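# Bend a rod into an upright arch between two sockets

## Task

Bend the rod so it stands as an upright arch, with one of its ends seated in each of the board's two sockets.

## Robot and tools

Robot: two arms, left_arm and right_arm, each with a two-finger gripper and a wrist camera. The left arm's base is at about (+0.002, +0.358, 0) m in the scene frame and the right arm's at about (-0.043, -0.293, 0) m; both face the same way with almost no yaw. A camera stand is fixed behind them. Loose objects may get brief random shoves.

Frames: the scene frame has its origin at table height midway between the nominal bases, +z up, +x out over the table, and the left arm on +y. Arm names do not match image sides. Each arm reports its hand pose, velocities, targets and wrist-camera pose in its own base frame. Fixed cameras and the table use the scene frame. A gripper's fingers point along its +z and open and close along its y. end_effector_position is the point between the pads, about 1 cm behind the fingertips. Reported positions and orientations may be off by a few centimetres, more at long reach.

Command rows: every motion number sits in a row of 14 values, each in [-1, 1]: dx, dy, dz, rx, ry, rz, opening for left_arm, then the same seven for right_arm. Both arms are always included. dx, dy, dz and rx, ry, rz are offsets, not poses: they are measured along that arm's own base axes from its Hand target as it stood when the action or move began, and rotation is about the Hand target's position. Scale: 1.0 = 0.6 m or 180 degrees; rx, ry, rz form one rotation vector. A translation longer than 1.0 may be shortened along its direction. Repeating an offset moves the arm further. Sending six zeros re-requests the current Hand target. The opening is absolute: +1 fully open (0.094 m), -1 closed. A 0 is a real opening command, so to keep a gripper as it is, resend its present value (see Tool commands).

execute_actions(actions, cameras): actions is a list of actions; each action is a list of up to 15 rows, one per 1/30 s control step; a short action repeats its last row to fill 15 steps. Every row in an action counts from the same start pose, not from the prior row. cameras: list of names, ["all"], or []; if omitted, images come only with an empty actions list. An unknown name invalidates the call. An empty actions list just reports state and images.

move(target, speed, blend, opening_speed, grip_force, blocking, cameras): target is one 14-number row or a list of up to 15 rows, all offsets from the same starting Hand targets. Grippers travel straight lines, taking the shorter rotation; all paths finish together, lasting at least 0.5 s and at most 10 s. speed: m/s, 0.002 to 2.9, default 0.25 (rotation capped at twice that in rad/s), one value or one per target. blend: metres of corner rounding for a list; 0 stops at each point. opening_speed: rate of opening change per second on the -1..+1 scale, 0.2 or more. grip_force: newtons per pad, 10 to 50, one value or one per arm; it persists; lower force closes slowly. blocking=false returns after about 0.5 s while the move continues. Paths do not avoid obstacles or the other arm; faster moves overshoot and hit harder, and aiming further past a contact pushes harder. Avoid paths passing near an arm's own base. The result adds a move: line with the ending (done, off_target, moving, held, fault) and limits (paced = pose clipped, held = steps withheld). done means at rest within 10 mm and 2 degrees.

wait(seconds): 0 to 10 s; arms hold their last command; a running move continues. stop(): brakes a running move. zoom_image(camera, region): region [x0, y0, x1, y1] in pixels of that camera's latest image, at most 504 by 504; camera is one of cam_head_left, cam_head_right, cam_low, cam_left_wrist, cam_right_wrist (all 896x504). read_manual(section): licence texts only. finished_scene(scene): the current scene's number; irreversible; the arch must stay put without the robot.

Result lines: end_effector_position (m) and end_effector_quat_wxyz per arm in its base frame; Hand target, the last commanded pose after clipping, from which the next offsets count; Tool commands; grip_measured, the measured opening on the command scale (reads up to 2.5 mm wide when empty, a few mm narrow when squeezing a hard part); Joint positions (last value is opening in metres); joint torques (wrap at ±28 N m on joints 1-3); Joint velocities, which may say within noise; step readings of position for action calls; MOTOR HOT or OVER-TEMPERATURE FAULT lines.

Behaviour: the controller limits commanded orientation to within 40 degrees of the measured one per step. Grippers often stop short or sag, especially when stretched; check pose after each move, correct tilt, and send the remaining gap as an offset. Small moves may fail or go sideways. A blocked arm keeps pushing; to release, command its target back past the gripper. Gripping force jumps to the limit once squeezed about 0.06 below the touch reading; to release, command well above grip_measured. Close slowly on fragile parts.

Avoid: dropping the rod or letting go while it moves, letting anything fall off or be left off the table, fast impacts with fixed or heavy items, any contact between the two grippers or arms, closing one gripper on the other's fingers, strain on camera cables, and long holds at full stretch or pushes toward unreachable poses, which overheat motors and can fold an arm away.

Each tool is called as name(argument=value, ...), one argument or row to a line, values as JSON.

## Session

execute_actions(
  actions=[],
)

Scene clock: 0.00 s.
left_arm: end_effector_position=(+0.3858, +0.0046, +0.0735) grip_measured=+1.000 end_effector_quat_wxyz=(+0.546, -0.023, +0.835, +0.057) | right_arm: end_effector_position=(+0.3853, -0.0370, +0.0808) grip_measured=+1.000 end_effector_quat_wxyz=(+0.545, +0.055, +0.831, -0.098)
Joint positions: left_arm=[-0.072 1.546 0.357 0.773 -0.187 -0.006 0.094] | right_arm=[0.007 1.524 0.369 0.747 0.23 -0.013 0.094]
Joint velocities: within noise
Joint torques (N m): no reading
Heat: left arm: 32 °C; right arm: 31 °C.
Hand target: left_arm +0.3884, +0.0046, +0.0786; +0.552, -0.024, +0.832, +0.057 | right_arm +0.3868, -0.0370, +0.0839; +0.548, +0.055, +0.829, -0.097
Tool commands: left_gripper/opening=+1.0 right_gripper/opening=+1.0
camera_calibration:
cam_left_wrist: T_world_to_cam=[[0.100034, -0.985953, -0.133757, -0.0207795], [-0.929818, -0.044783, -0.365285, 0.389753], [0.354164, 0.16091, -0.921236, 0.0613736], [0, 0, 0, 1]] pos_world=[0.342741, -0.0129089, 0.196131]
cam_right_wrist: T_world_to_cam=[[-0.169388, -0.982246, 0.0806298, 0.0236298], [-0.917565, 0.127316, -0.376651, 0.390986], [0.359698, -0.137783, -0.92284, 0.0597481], [0, 0, 0, 1]] pos_world=[0.341266, -0.0183361, 0.200498]

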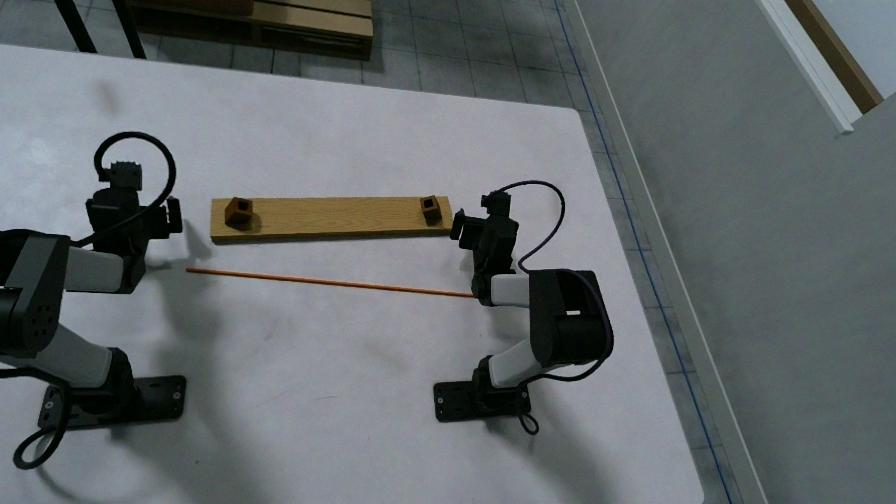

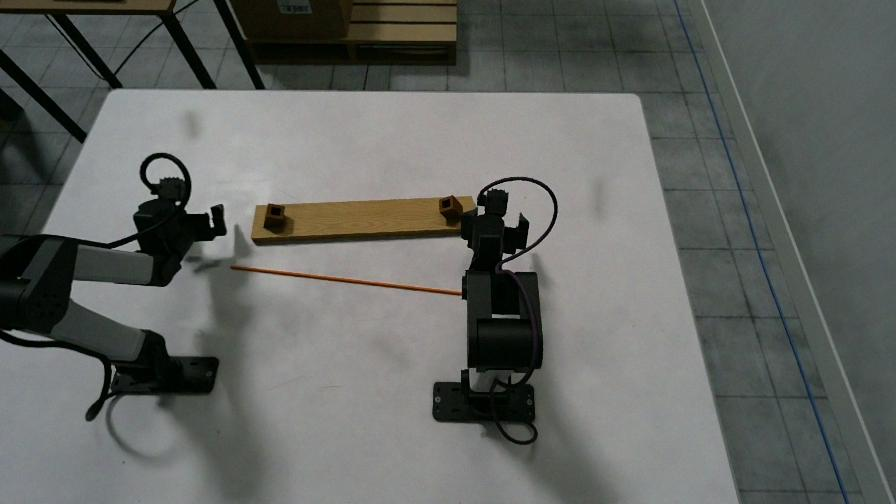

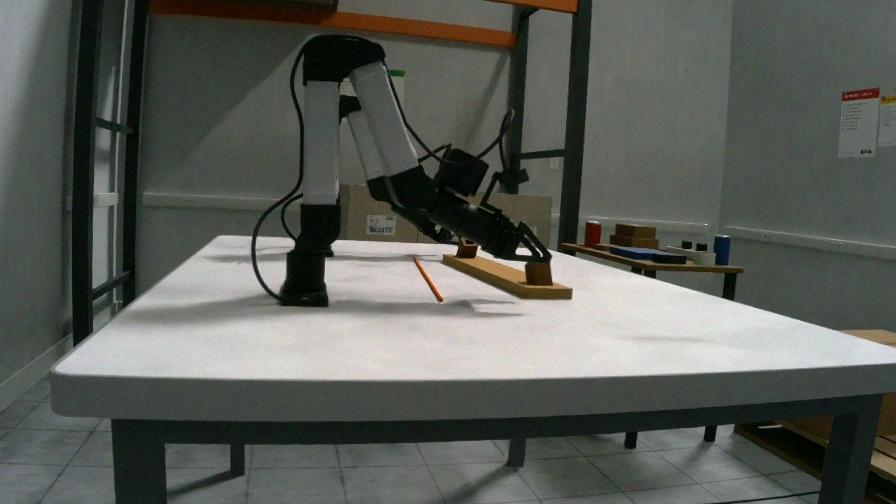

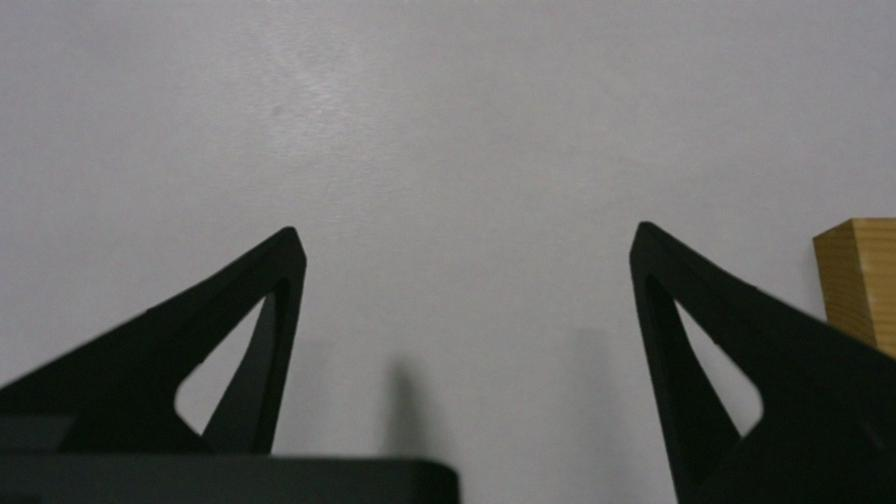

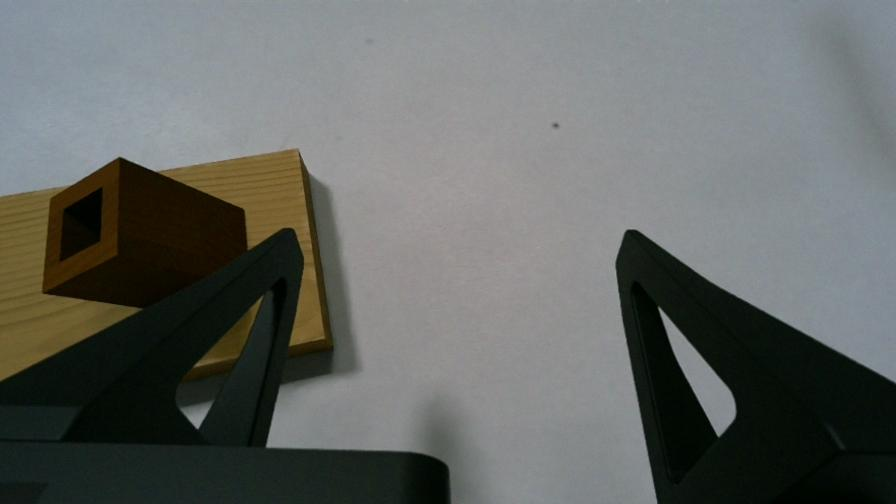

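zoom_image(
  camera="cam_head_left",
  region=[200, 170, 280, 250],
)

zoom_image(
  camera="cam_head_right",
  region=[240, 170, 320, 250],
)

zoom_image(
  camera="cam_head_left",
  region=[390, 170, 470, 250],
)

zoom_image(
  camera="cam_head_right",
  region=[410, 170, 490, 250],
)

Scaled by 6.300 from the camera's 896x504 image, which has a finer 1280x720 frame.

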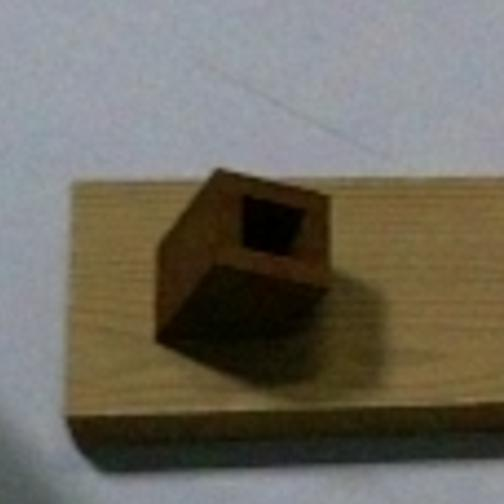

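Scaled by 6.300 from the camera's 896x504 image, which has a finer 1280x720 frame.

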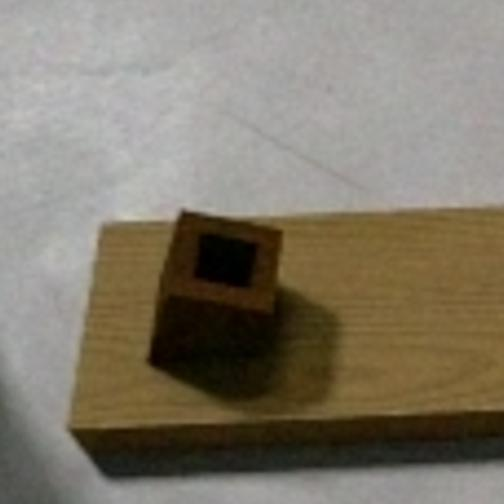

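Scaled by 6.300 from the camera's 896x504 image, which has a finer 1280x720 frame.

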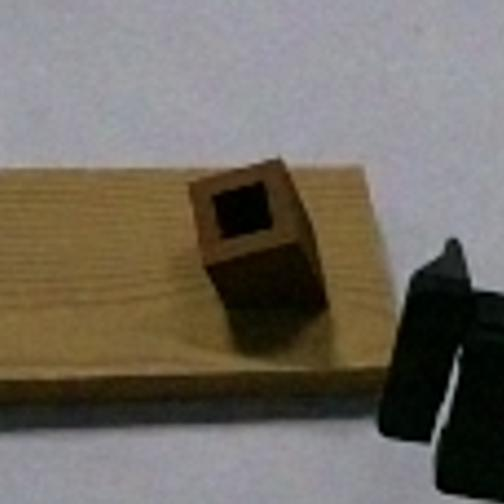

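Scaled by 6.300 from the camera's 896x504 image, which has a finer 1280x720 frame.

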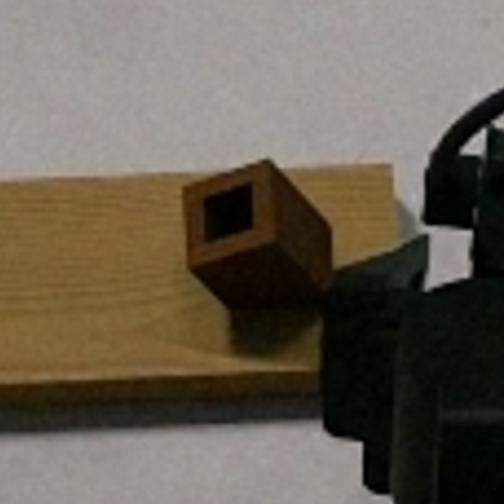

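move(
  target=[
    [-0.198,0,0.167,0,0,0,1,-0.26,0,0.167,0,0,0,1],
    [-0.198,-0.317,0.152,0.2904,0.3072,-0.4924,0.3,-0.26,0.155,0.143,-0.2274,0.3487,0.4541,0.3],
  ],
  blend=[0.03,0],
  speed=0.3,
  cameras=["all"],
)

Scene clock: 22.97 s.
left_arm: end_effector_position=(+0.2723, -0.1868, +0.1669) grip_measured=+0.302 end_effector_quat_wxyz=(+0.011, +0.751, +0.660, -0.002) | right_arm: end_effector_position=(+0.2287, +0.0571, +0.1661) grip_measured=+0.303 end_effector_quat_wxyz=(-0.005, +0.679, -0.734, -0.006)
Joint positions: left_arm=[-0.597 1.787 1.72 -1.483 0.009 1.102 0.061] | right_arm=[0.233 1.44 1.355 -1.482 -0.015 -1.26 0.061]
Joint torques (N m): left_arm=[-0.66 -8.95 8.4 0.09 0.03 0.21] | right_arm=[0.05 -2.76 6.84 0.1 0.02 -0.06]
Heat: left arm: 36 °C; right arm: 32 °C.
Hand target: left_arm +0.2696, -0.1856, +0.1698; +0.000, +0.758, +0.652, +0.000 | right_arm +0.2308, +0.0560, +0.1697; +0.000, +0.684, -0.730, +0.000
Off the commanded pose: left_arm 0.004 m, 2 deg | right_arm 0.004 m, 1 deg.
move: done
camera_calibration:
cam_left_wrist: T_world_to_cam=[[-0.981844, 0.185283, -0.0406552, 0.312153], [0.105592, 0.711896, 0.694302, -0.00779726], [0.157584, 0.677403, -0.718535, 0.334653], [0, 0, 0, 1]] pos_world=[0.254573, -0.278981, 0.258564]
cam_right_wrist: T_world_to_cam=[[0.995652, -0.0856172, -0.0366944, -0.215394], [-0.0363689, -0.71997, 0.693051, -0.0633849], [-0.085756, -0.688704, -0.719954, 0.307403], [0, 0, 0, 1]] pos_world=[0.238513, 0.147633, 0.257341]

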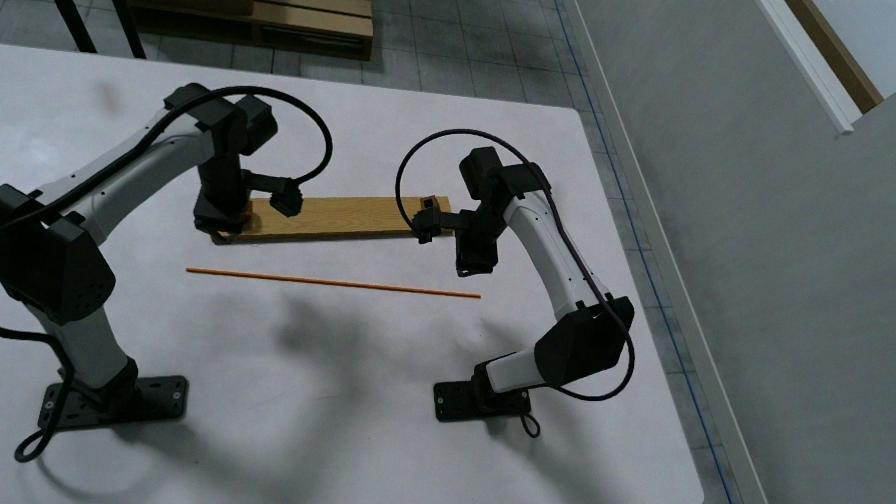

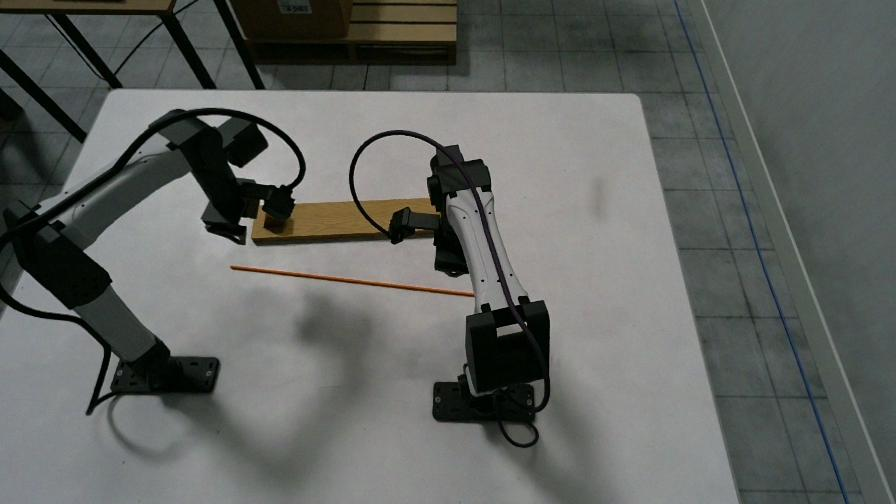

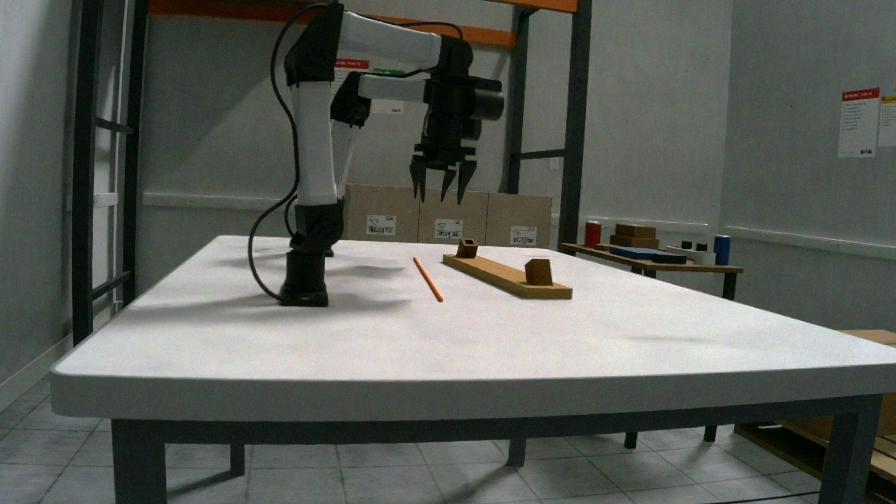

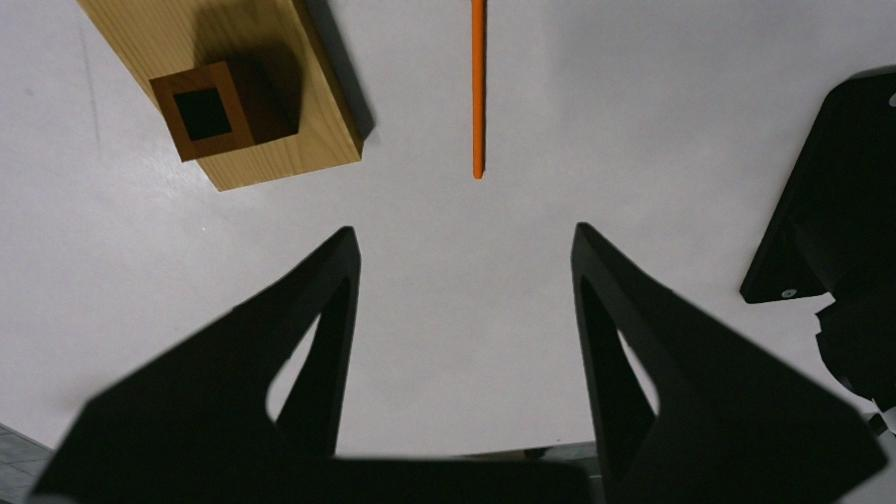

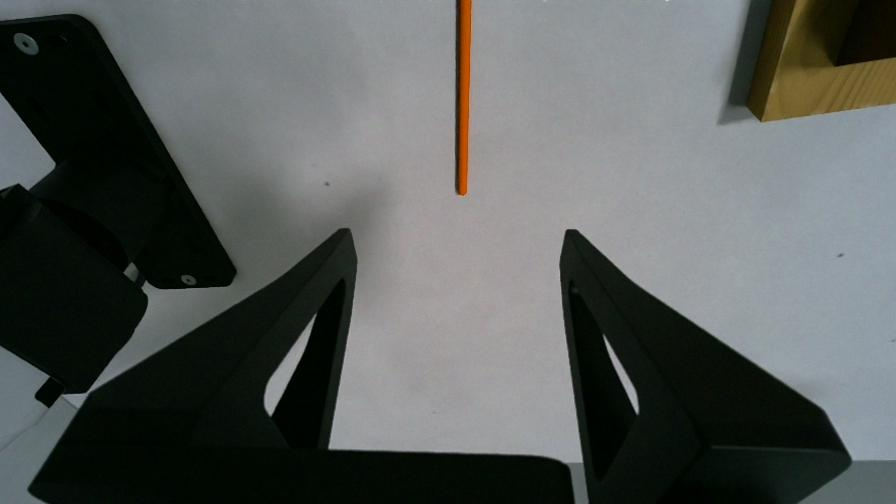

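move(
  target=[
    [-0.015,0.003,-0.19,0,0,-0.0056,0.0,-0.007,-0.027,-0.19,0,0,0,0.0],
    [-0.015,0.003,-0.269,0,0,-0.0056,0.0,-0.007,-0.027,-0.277,0,0,0,0.0],
  ],
  blend=[0.02,0],
  speed=[0.2,0.05],
  cameras=["cam_low","cam_left_wrist","cam_right_wrist"],
)

zoom_image(
  camera="cam_low",
  region=[360, 190, 520, 310],
)

Scene clock: 32.20 s.
left_arm: end_effector_position=(+0.2641, -0.1849, +0.0138) grip_measured=+0.002 end_effector_quat_wxyz=(+0.009, +0.756, +0.654, -0.001) | right_arm: end_effector_position=(+0.2268, +0.0433, +0.0083) grip_measured=+0.003 end_effector_quat_wxyz=(-0.006, +0.683, -0.730, -0.003)
Joint positions: left_arm=[-0.607 1.838 1.162 -0.879 0.007 1.108 0.047] | right_arm=[0.18 1.525 0.785 -0.825 -0.012 -1.324 0.047]
Joint torques (N m): left_arm=[-0.75 -9.07 5.16 0.5 0.05 0.22] | right_arm=[-0.83 -2.92 3.79 0.43 -0.01 -0.06]
Heat: left arm: 37 °C; right arm: 33 °C.
Hand target: left_arm +0.2606, -0.1838, +0.0085; +0.000, +0.764, +0.646, +0.000 | right_arm +0.2267, +0.0398, +0.0035; +0.000, +0.684, -0.730, +0.000
Off the commanded pose: left_arm 0.006 m, 2 deg | right_arm 0.006 m, 1 deg.
move: done
camera_calibration:
cam_left_wrist: T_world_to_cam=[[-0.978866, 0.20108, -0.0372598, 0.299696], [0.118725, 0.707121, 0.697054, 0.0937086], [0.166511, 0.677898, -0.71605, 0.222207], [0, 0, 0, 1]] pos_world=[0.245237, -0.27716, 0.104958]
cam_right_wrist: T_world_to_cam=[[0.99668, -0.0747697, -0.0322122, -0.221221], [-0.0314221, -0.71829, 0.695033, 0.0347532], [-0.0751052, -0.691714, -0.718255, 0.181861], [0, 0, 0, 1]] pos_world=[0.235237, 0.134218, 0.0993418]
Images, in order (width x height): cam_low 896x504, cam_left_wrist 896x504, cam_right_wrist 896x504.

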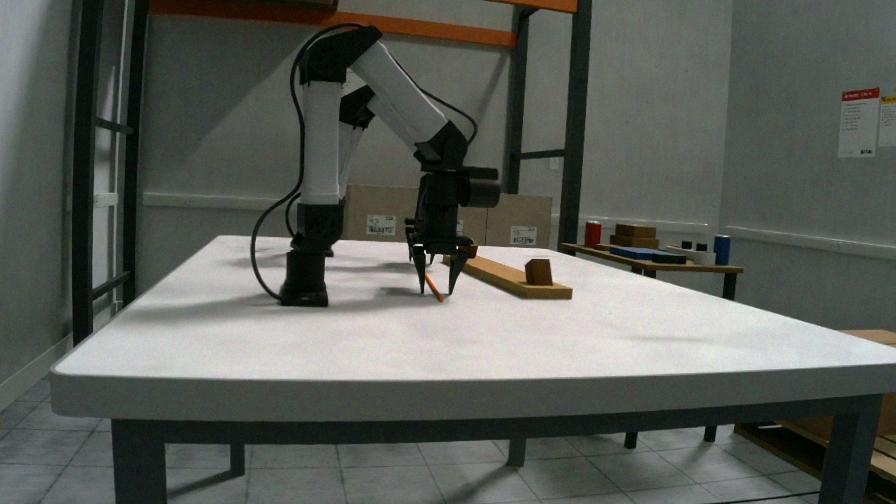

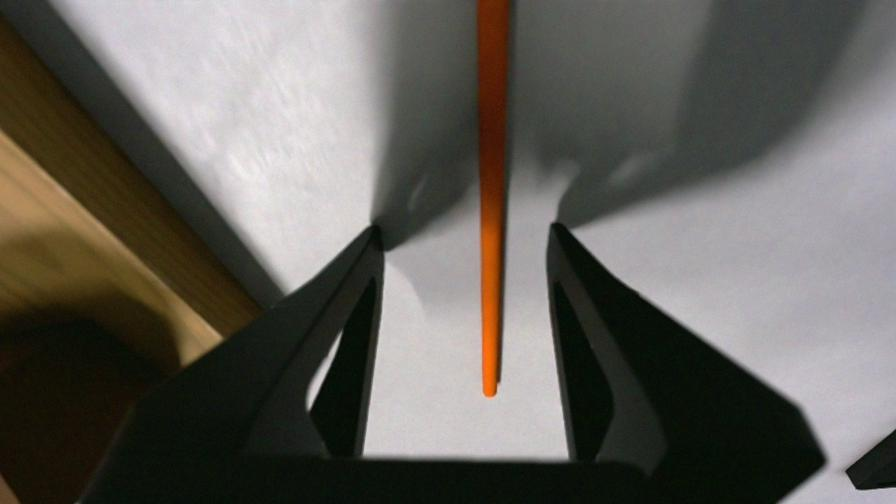

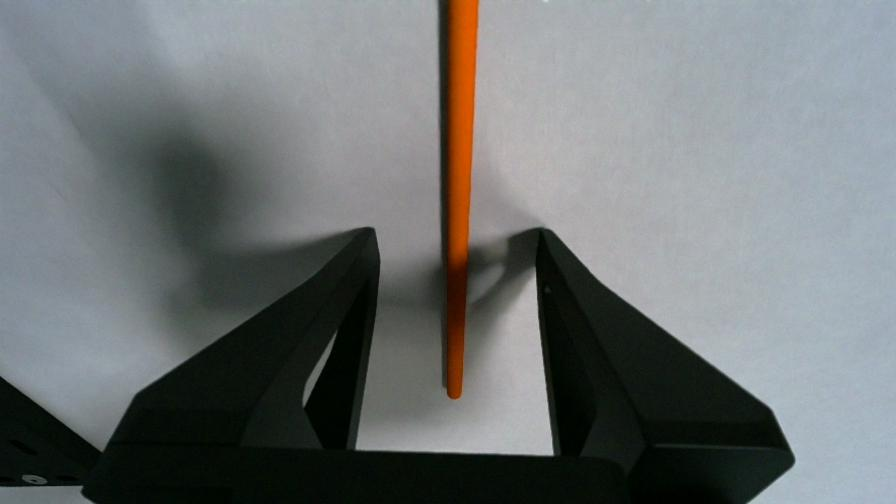

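Scaled by 3.150 from the camera's 896x504 image, which has a finer 1280x720 frame.

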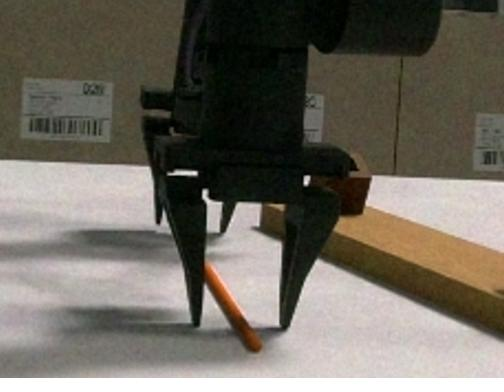

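move(
  target=[
    [-0.0105,0.002,-0.0017,0,0,0,0,0,0,0,0,0,0,0],
    [-0.0105,0.002,-0.0017,0,0,0,-1,0,0,0,0,0,0,-1],
  ],
  speed=0.04,
  opening_speed=0.6,
  cameras=["cam_left_wrist","cam_right_wrist"],
)

Scene clock: 36.10 s.
left_arm: end_effector_position=(+0.2672, -0.1855, +0.0111) grip_measured=-0.918 end_effector_quat_wxyz=(+0.017, +0.758, +0.652, +0.010) | right_arm: end_effector_position=(+0.2271, +0.0434, +0.0083) grip_measured=-0.905 end_effector_quat_wxyz=(-0.006, +0.683, -0.730, -0.003)
Joint positions: left_arm=[-0.613 1.835 1.146 -0.845 -0.012 1.108 0.004] | right_arm=[0.18 1.525 0.785 -0.823 -0.012 -1.324 0.004]
Joint torques (N m): left_arm=[-0.94 -10.43 4.22 0.28 0.24 0.13] | right_arm=[-0.84 -2.93 3.82 0.43 -0.01 -0.05]
Heat: left arm: 37 °C; right arm: 33 °C.
Hand target: left_arm +0.2543, -0.1826, +0.0074; +0.000, +0.764, +0.646, +0.000 | right_arm +0.2266, +0.0398, +0.0035; +0.000, +0.684, -0.730, +0.000
Off the commanded pose: left_arm 0.014 m, 2 deg | right_arm 0.006 m, 1 deg.
move: off_target (left_arm)
camera_calibration:
cam_left_wrist: T_world_to_cam=[[-0.976296, 0.206775, -0.063952, 0.303462], [0.103134, 0.704212, 0.70246, 0.0991318], [0.190286, 0.679213, -0.708845, 0.214064], [0, 0, 0, 1]] pos_world=[0.245311, -0.277953, 0.101509]
cam_right_wrist: T_world_to_cam=[[0.996751, -0.0744423, -0.0307463, -0.221618], [-0.0322292, -0.718496, 0.694784, 0.0350058], [-0.0738124, -0.691535, -0.718561, 0.181717], [0, 0, 0, 1]] pos_world=[0.23544, 0.134318, 0.0994398]
Images, in order (width x height): cam_left_wrist 896x504, cam_right_wrist 896x504.

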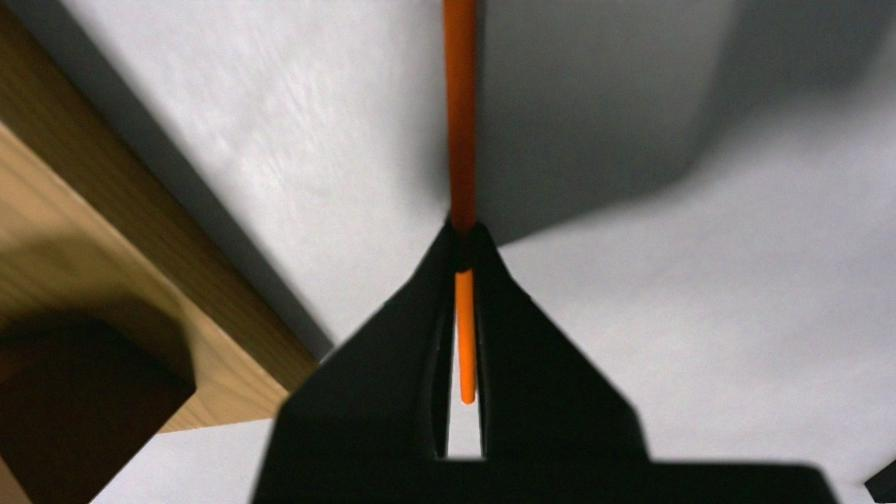

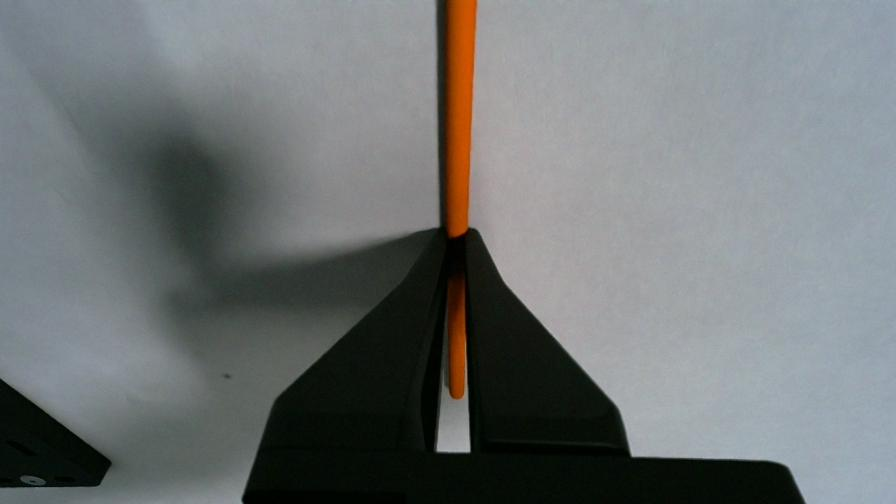

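move(
  target=[
    [0.0167,0,0.115,0,0,0,-1,0,0,0.122,0,0,0,-1],
    [0.0167,0,0.115,0,0,0,-1,0,0,0.122,0,0,0,-0.1],
    [0.0167,0,0.245,0,0,0,-1,0,0,0.122,0,0,0,-0.1],
  ],
  speed=0.08,
  opening_speed=0.5,
  cameras=["cam_low","cam_left_wrist","cam_right_wrist"],
)

zoom_image(
  camera="cam_low",
  region=[380, 170, 520, 310],
)

Scene clock: 43.97 s.
left_arm: end_effector_position=(+0.2657, -0.1870, +0.1412) grip_measured=-0.920 end_effector_quat_wxyz=(-0.006, +0.762, +0.648, -0.001) | right_arm: end_effector_position=(+0.2221, +0.0411, +0.0670) grip_measured=-0.103 end_effector_quat_wxyz=(+0.010, +0.683, -0.731, -0.010)
Joint positions: left_arm=[-0.614 1.786 1.617 -1.414 -0.001 1.118 0.004] | right_arm=[0.178 1.448 0.965 -1.115 -0.006 -1.324 0.042]
Joint torques (N m): left_arm=[0.77 -12.36 8.32 0.02 0.12 0.21] | right_arm=[-0.68 -5.26 6.68 0.04 -0.06 -0.06]
Heat: left arm: 37 °C; right arm: 33 °C.
Hand target: left_arm +0.2643, -0.1827, +0.1545; +0.000, +0.764, +0.645, +0.000 | right_arm +0.2266, +0.0399, +0.0767; +0.000, +0.684, -0.730, +0.000
Off the commanded pose: left_arm 0.014 m, 1 deg | right_arm 0.011 m, 2 deg.
move: off_target (left_arm, right_arm)
camera_calibration:
cam_left_wrist: T_world_to_cam=[[-0.975673, 0.218787, -0.013959, 0.305528], [0.144179, 0.68832, 0.710934, -0.0059588], [0.165152, 0.691627, -0.70312, 0.315778], [0, 0, 0, 1]] pos_world=[0.246804, -0.281144, 0.230531]
cam_right_wrist: T_world_to_cam=[[0.995096, -0.0764263, -0.0627966, -0.212451], [-0.0100826, -0.70991, 0.70422, -0.01343], [-0.0984009, -0.700134, -0.707199, 0.226925], [0, 0, 0, 1]] pos_world=[0.233603, 0.133107, 0.156597]
Images, in order (width x height): cam_low 896x504, cam_left_wrist 896x504, cam_right_wrist 896x504.

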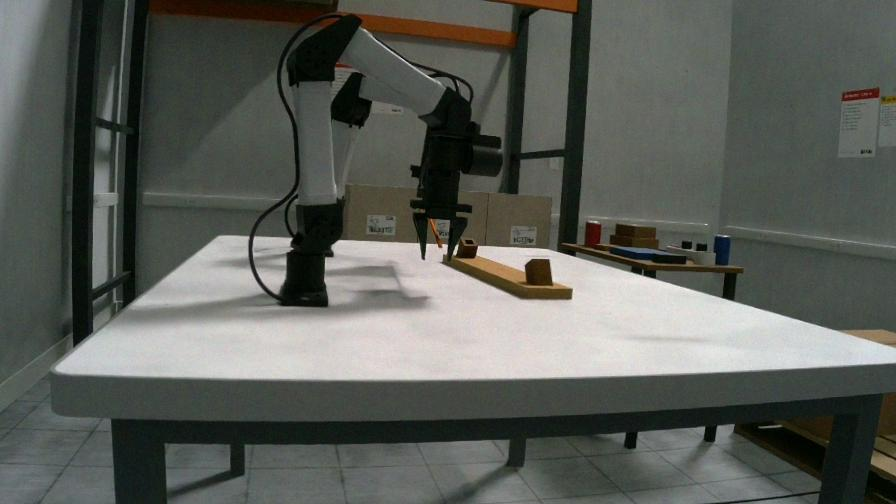

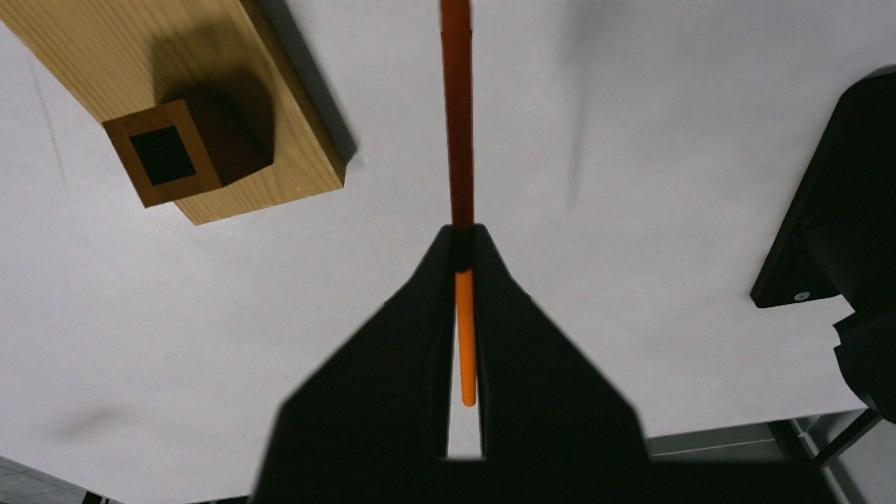

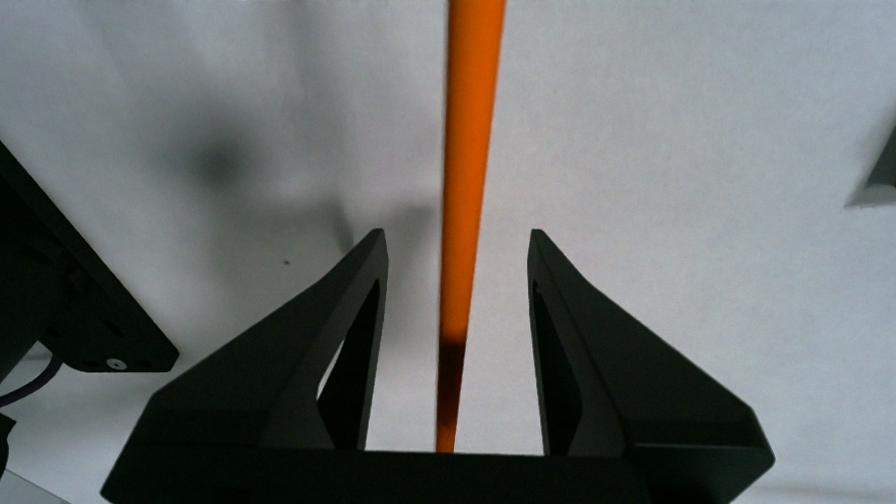

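Scaled by 3.600 from the camera's 896x504 image, which has a finer 1280x720 frame.

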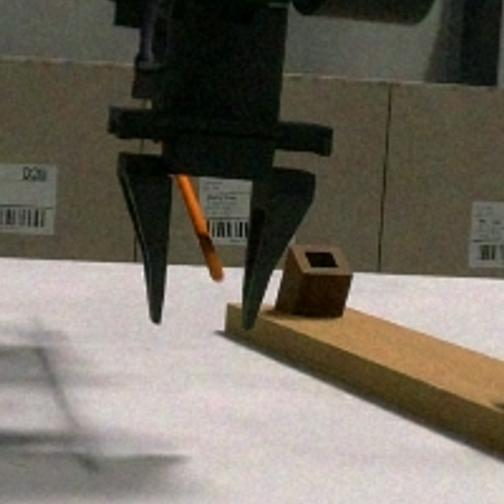

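move(
  target=[
    [0,0,0,0,0,0,-1,0,0,0.03,0.0277,-0.0018,-0.012,-0.1],
    [0,0,0,0,0,0,-1,0,0,0.03,0.0277,-0.0018,-0.012,-1],
  ],
  speed=0.06,
  opening_speed=0.5,
  cameras=["cam_low","cam_left_wrist","cam_right_wrist"],
)

zoom_image(
  camera="cam_low",
  region=[380, 170, 520, 310],
)

Scene clock: 57.40 s.
left_arm: end_effector_position=(+0.2655, -0.1869, +0.1412) grip_measured=-0.920 end_effector_quat_wxyz=(-0.007, +0.762, +0.648, -0.001) | right_arm: end_effector_position=(+0.2231, +0.0373, +0.0842) grip_measured=-0.914 end_effector_quat_wxyz=(+0.015, -0.668, +0.743, +0.031)
Joint positions: left_arm=[-0.614 1.786 1.617 -1.415 -0.001 1.118 0.004] | right_arm=[0.114 1.419 1.009 -1.172 -0.068 -1.351 0.004]
Joint torques (N m): left_arm=[0.77 -12.38 8.34 0.02 0.13 0.21] | right_arm=[-0.72 -5.16 6.83 0.07 -0.32 -0.06]
Heat: left arm: 41 °C; right arm: 34 °C.
Hand target: left_arm +0.2643, -0.1826, +0.1545; +0.000, +0.764, +0.645, +0.000 | right_arm +0.2267, +0.0398, +0.0947; +0.032, -0.669, +0.742, +0.030
Off the commanded pose: left_arm 0.014 m, 1 deg | right_arm 0.011 m, 2 deg.
move: off_target (left_arm, right_arm); target 2's new opening was sent with right_arm's hand 0.011 m and 2 deg from that target
camera_calibration:
cam_left_wrist: T_world_to_cam=[[-0.975687, 0.218793, -0.0128373, 0.305156], [0.144885, 0.68783, 0.711265, -0.006401], [0.16445, 0.692112, -0.702806, 0.315962], [0, 0, 0, 1]] pos_world=[0.246704, -0.281045, 0.230531]
cam_right_wrist: T_world_to_cam=[[0.991832, -0.111521, -0.0619001, -0.210573], [-0.0435932, -0.752472, 0.65718, -0.0152412], [-0.119868, -0.649114, -0.751188, 0.24321], [0, 0, 0, 1]] pos_world=[0.237342, 0.122919, 0.179678]
Images, in order (width x height): cam_low 896x504, cam_left_wrist 896x504, cam_right_wrist 896x504.

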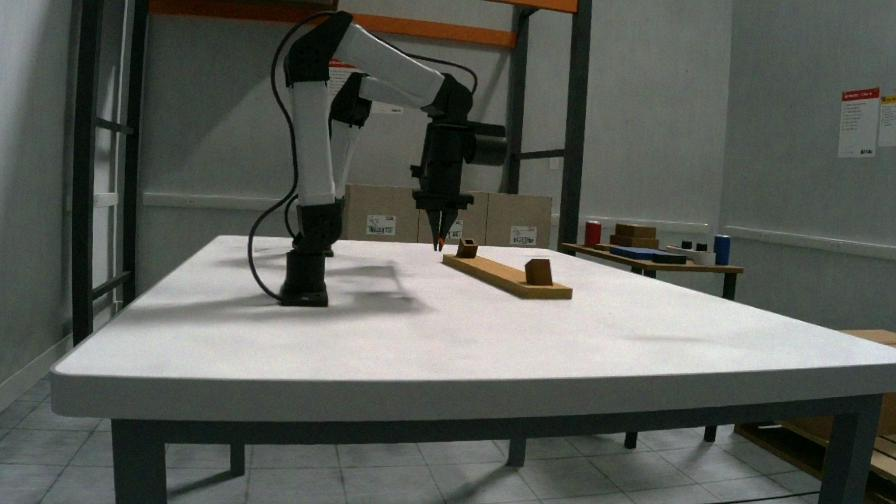

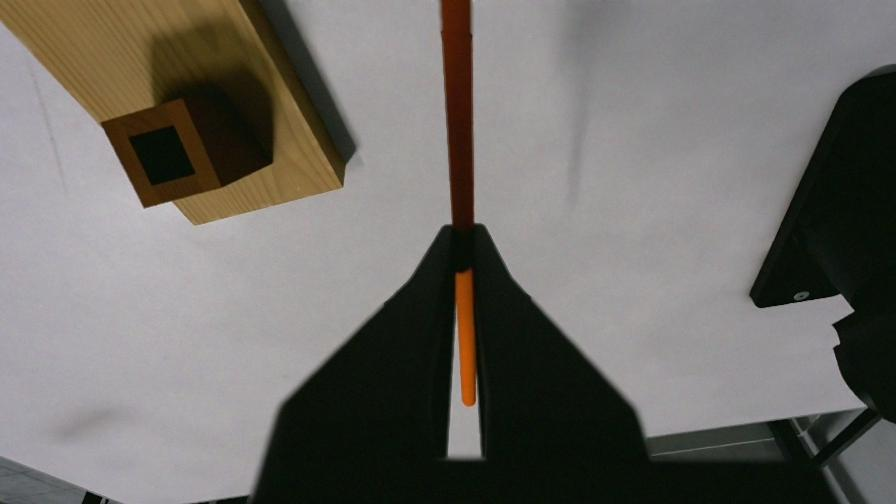

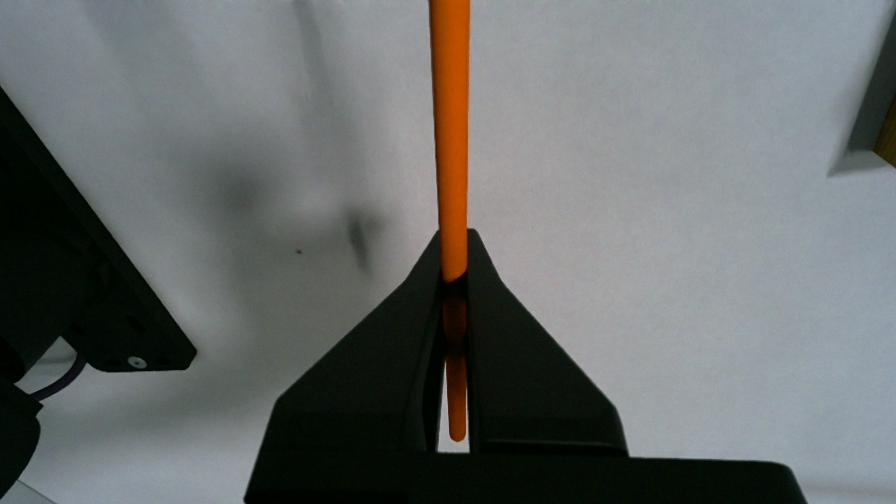

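Scaled by 3.600 from the camera's 896x504 image, which has a finer 1280x720 frame.

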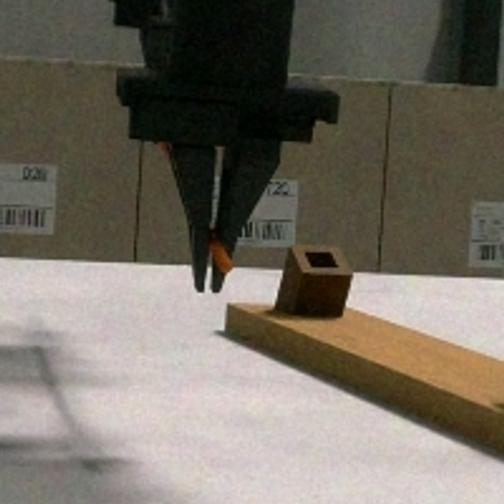

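move(
  target=[
    [0,0,0,0,0,0,0.3,0,0,0,0,0,0,-1],
    [0,0,0,0,0,0,0.3,0,0,0.097,-0.0277,0.0018,0,-1],
  ],
  speed=0.06,
  opening_speed=0.5,
  cameras=["cam_low","cam_left_wrist","cam_right_wrist"],
)

zoom_image(
  camera="cam_low",
  region=[380, 150, 520, 290],
)

Scene clock: 64.27 s.
left_arm: end_effector_position=(+0.2655, -0.1869, +0.1412) grip_measured=+0.298 end_effector_quat_wxyz=(-0.007, +0.762, +0.648, -0.001) | right_arm: end_effector_position=(+0.2251, +0.0400, +0.1457) grip_measured=-0.914 end_effector_quat_wxyz=(-0.002, -0.670, +0.743, +0.008)
Joint positions: left_arm=[-0.614 1.786 1.617 -1.415 -0.001 1.118 0.061] | right_arm=[0.168 1.419 1.255 -1.419 -0.01 -1.3 0.004]
Joint torques (N m): left_arm=[0.79 -12.31 8.34 0.03 0.13 0.21] | right_arm=[0.13 -4.03 6.84 0.09 -0.02 0.06]
Heat: left arm: 43 °C; right arm: 34 °C.
Hand target: left_arm +0.2643, -0.1827, +0.1545; +0.000, +0.764, +0.646, +0.000 | right_arm +0.2267, +0.0398, +0.1529; +0.001, -0.670, +0.742, -0.001
Off the commanded pose: left_arm 0.014 m, 1 deg | right_arm 0.007 m, 1 deg.
move: off_target (left_arm)
camera_calibration:
cam_left_wrist: T_world_to_cam=[[-0.975687, 0.218793, -0.0128373, 0.305156], [0.144885, 0.68783, 0.711265, -0.006401], [0.16445, 0.692112, -0.702806, 0.315962], [0, 0, 0, 1]] pos_world=[0.246704, -0.281045, 0.230531]
cam_right_wrist: T_world_to_cam=[[0.992556, -0.111013, -0.0500944, -0.210415], [-0.0445149, -0.713524, 0.699215, -0.061007], [-0.113365, -0.69178, -0.713154, 0.285989], [0, 0, 0, 1]] pos_world=[0.238554, 0.130953, 0.236071]
Images, in order (width x height): cam_low 896x504, cam_left_wrist 896x504, cam_right_wrist 896x504.

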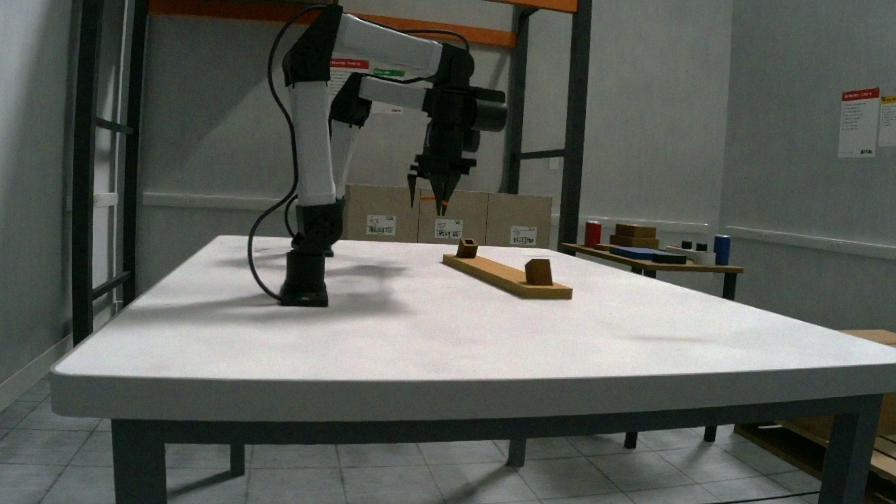

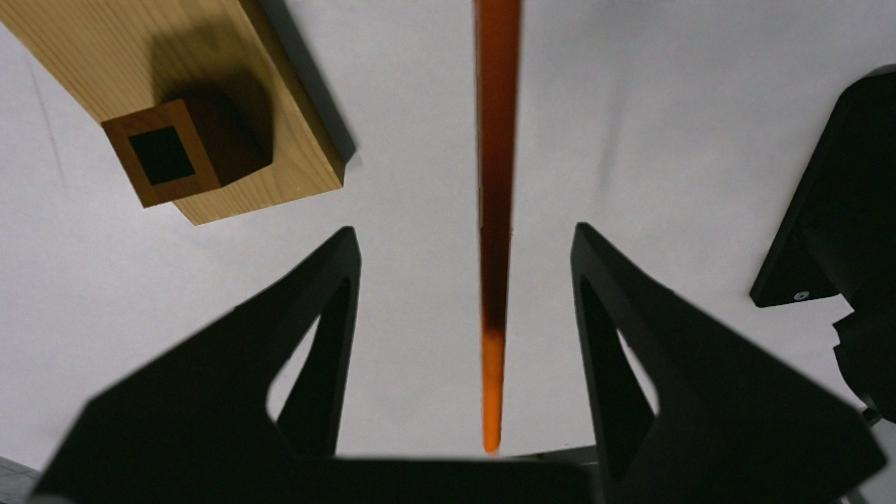

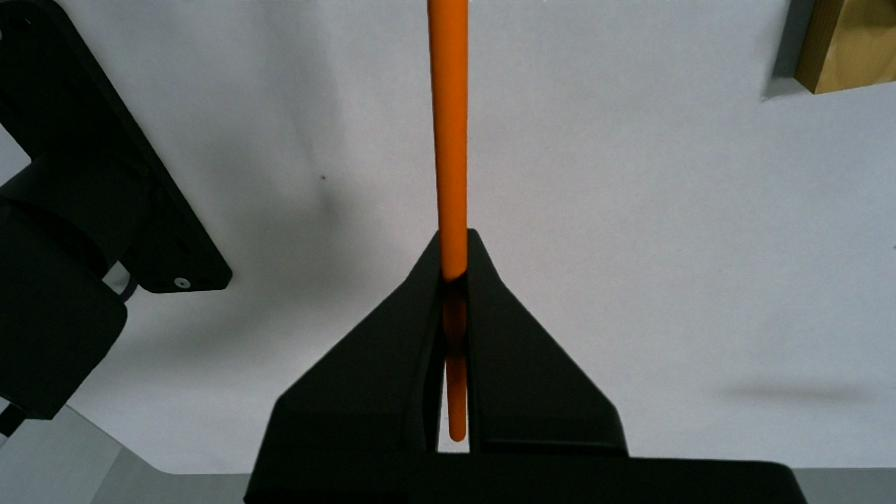

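Scaled by 3.600 from the camera's 896x504 image, which has a finer 1280x720 frame.

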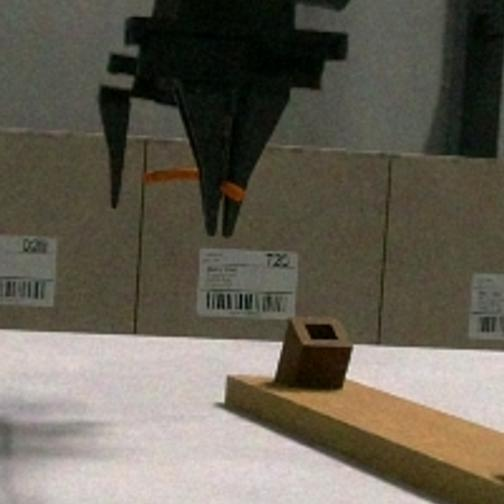

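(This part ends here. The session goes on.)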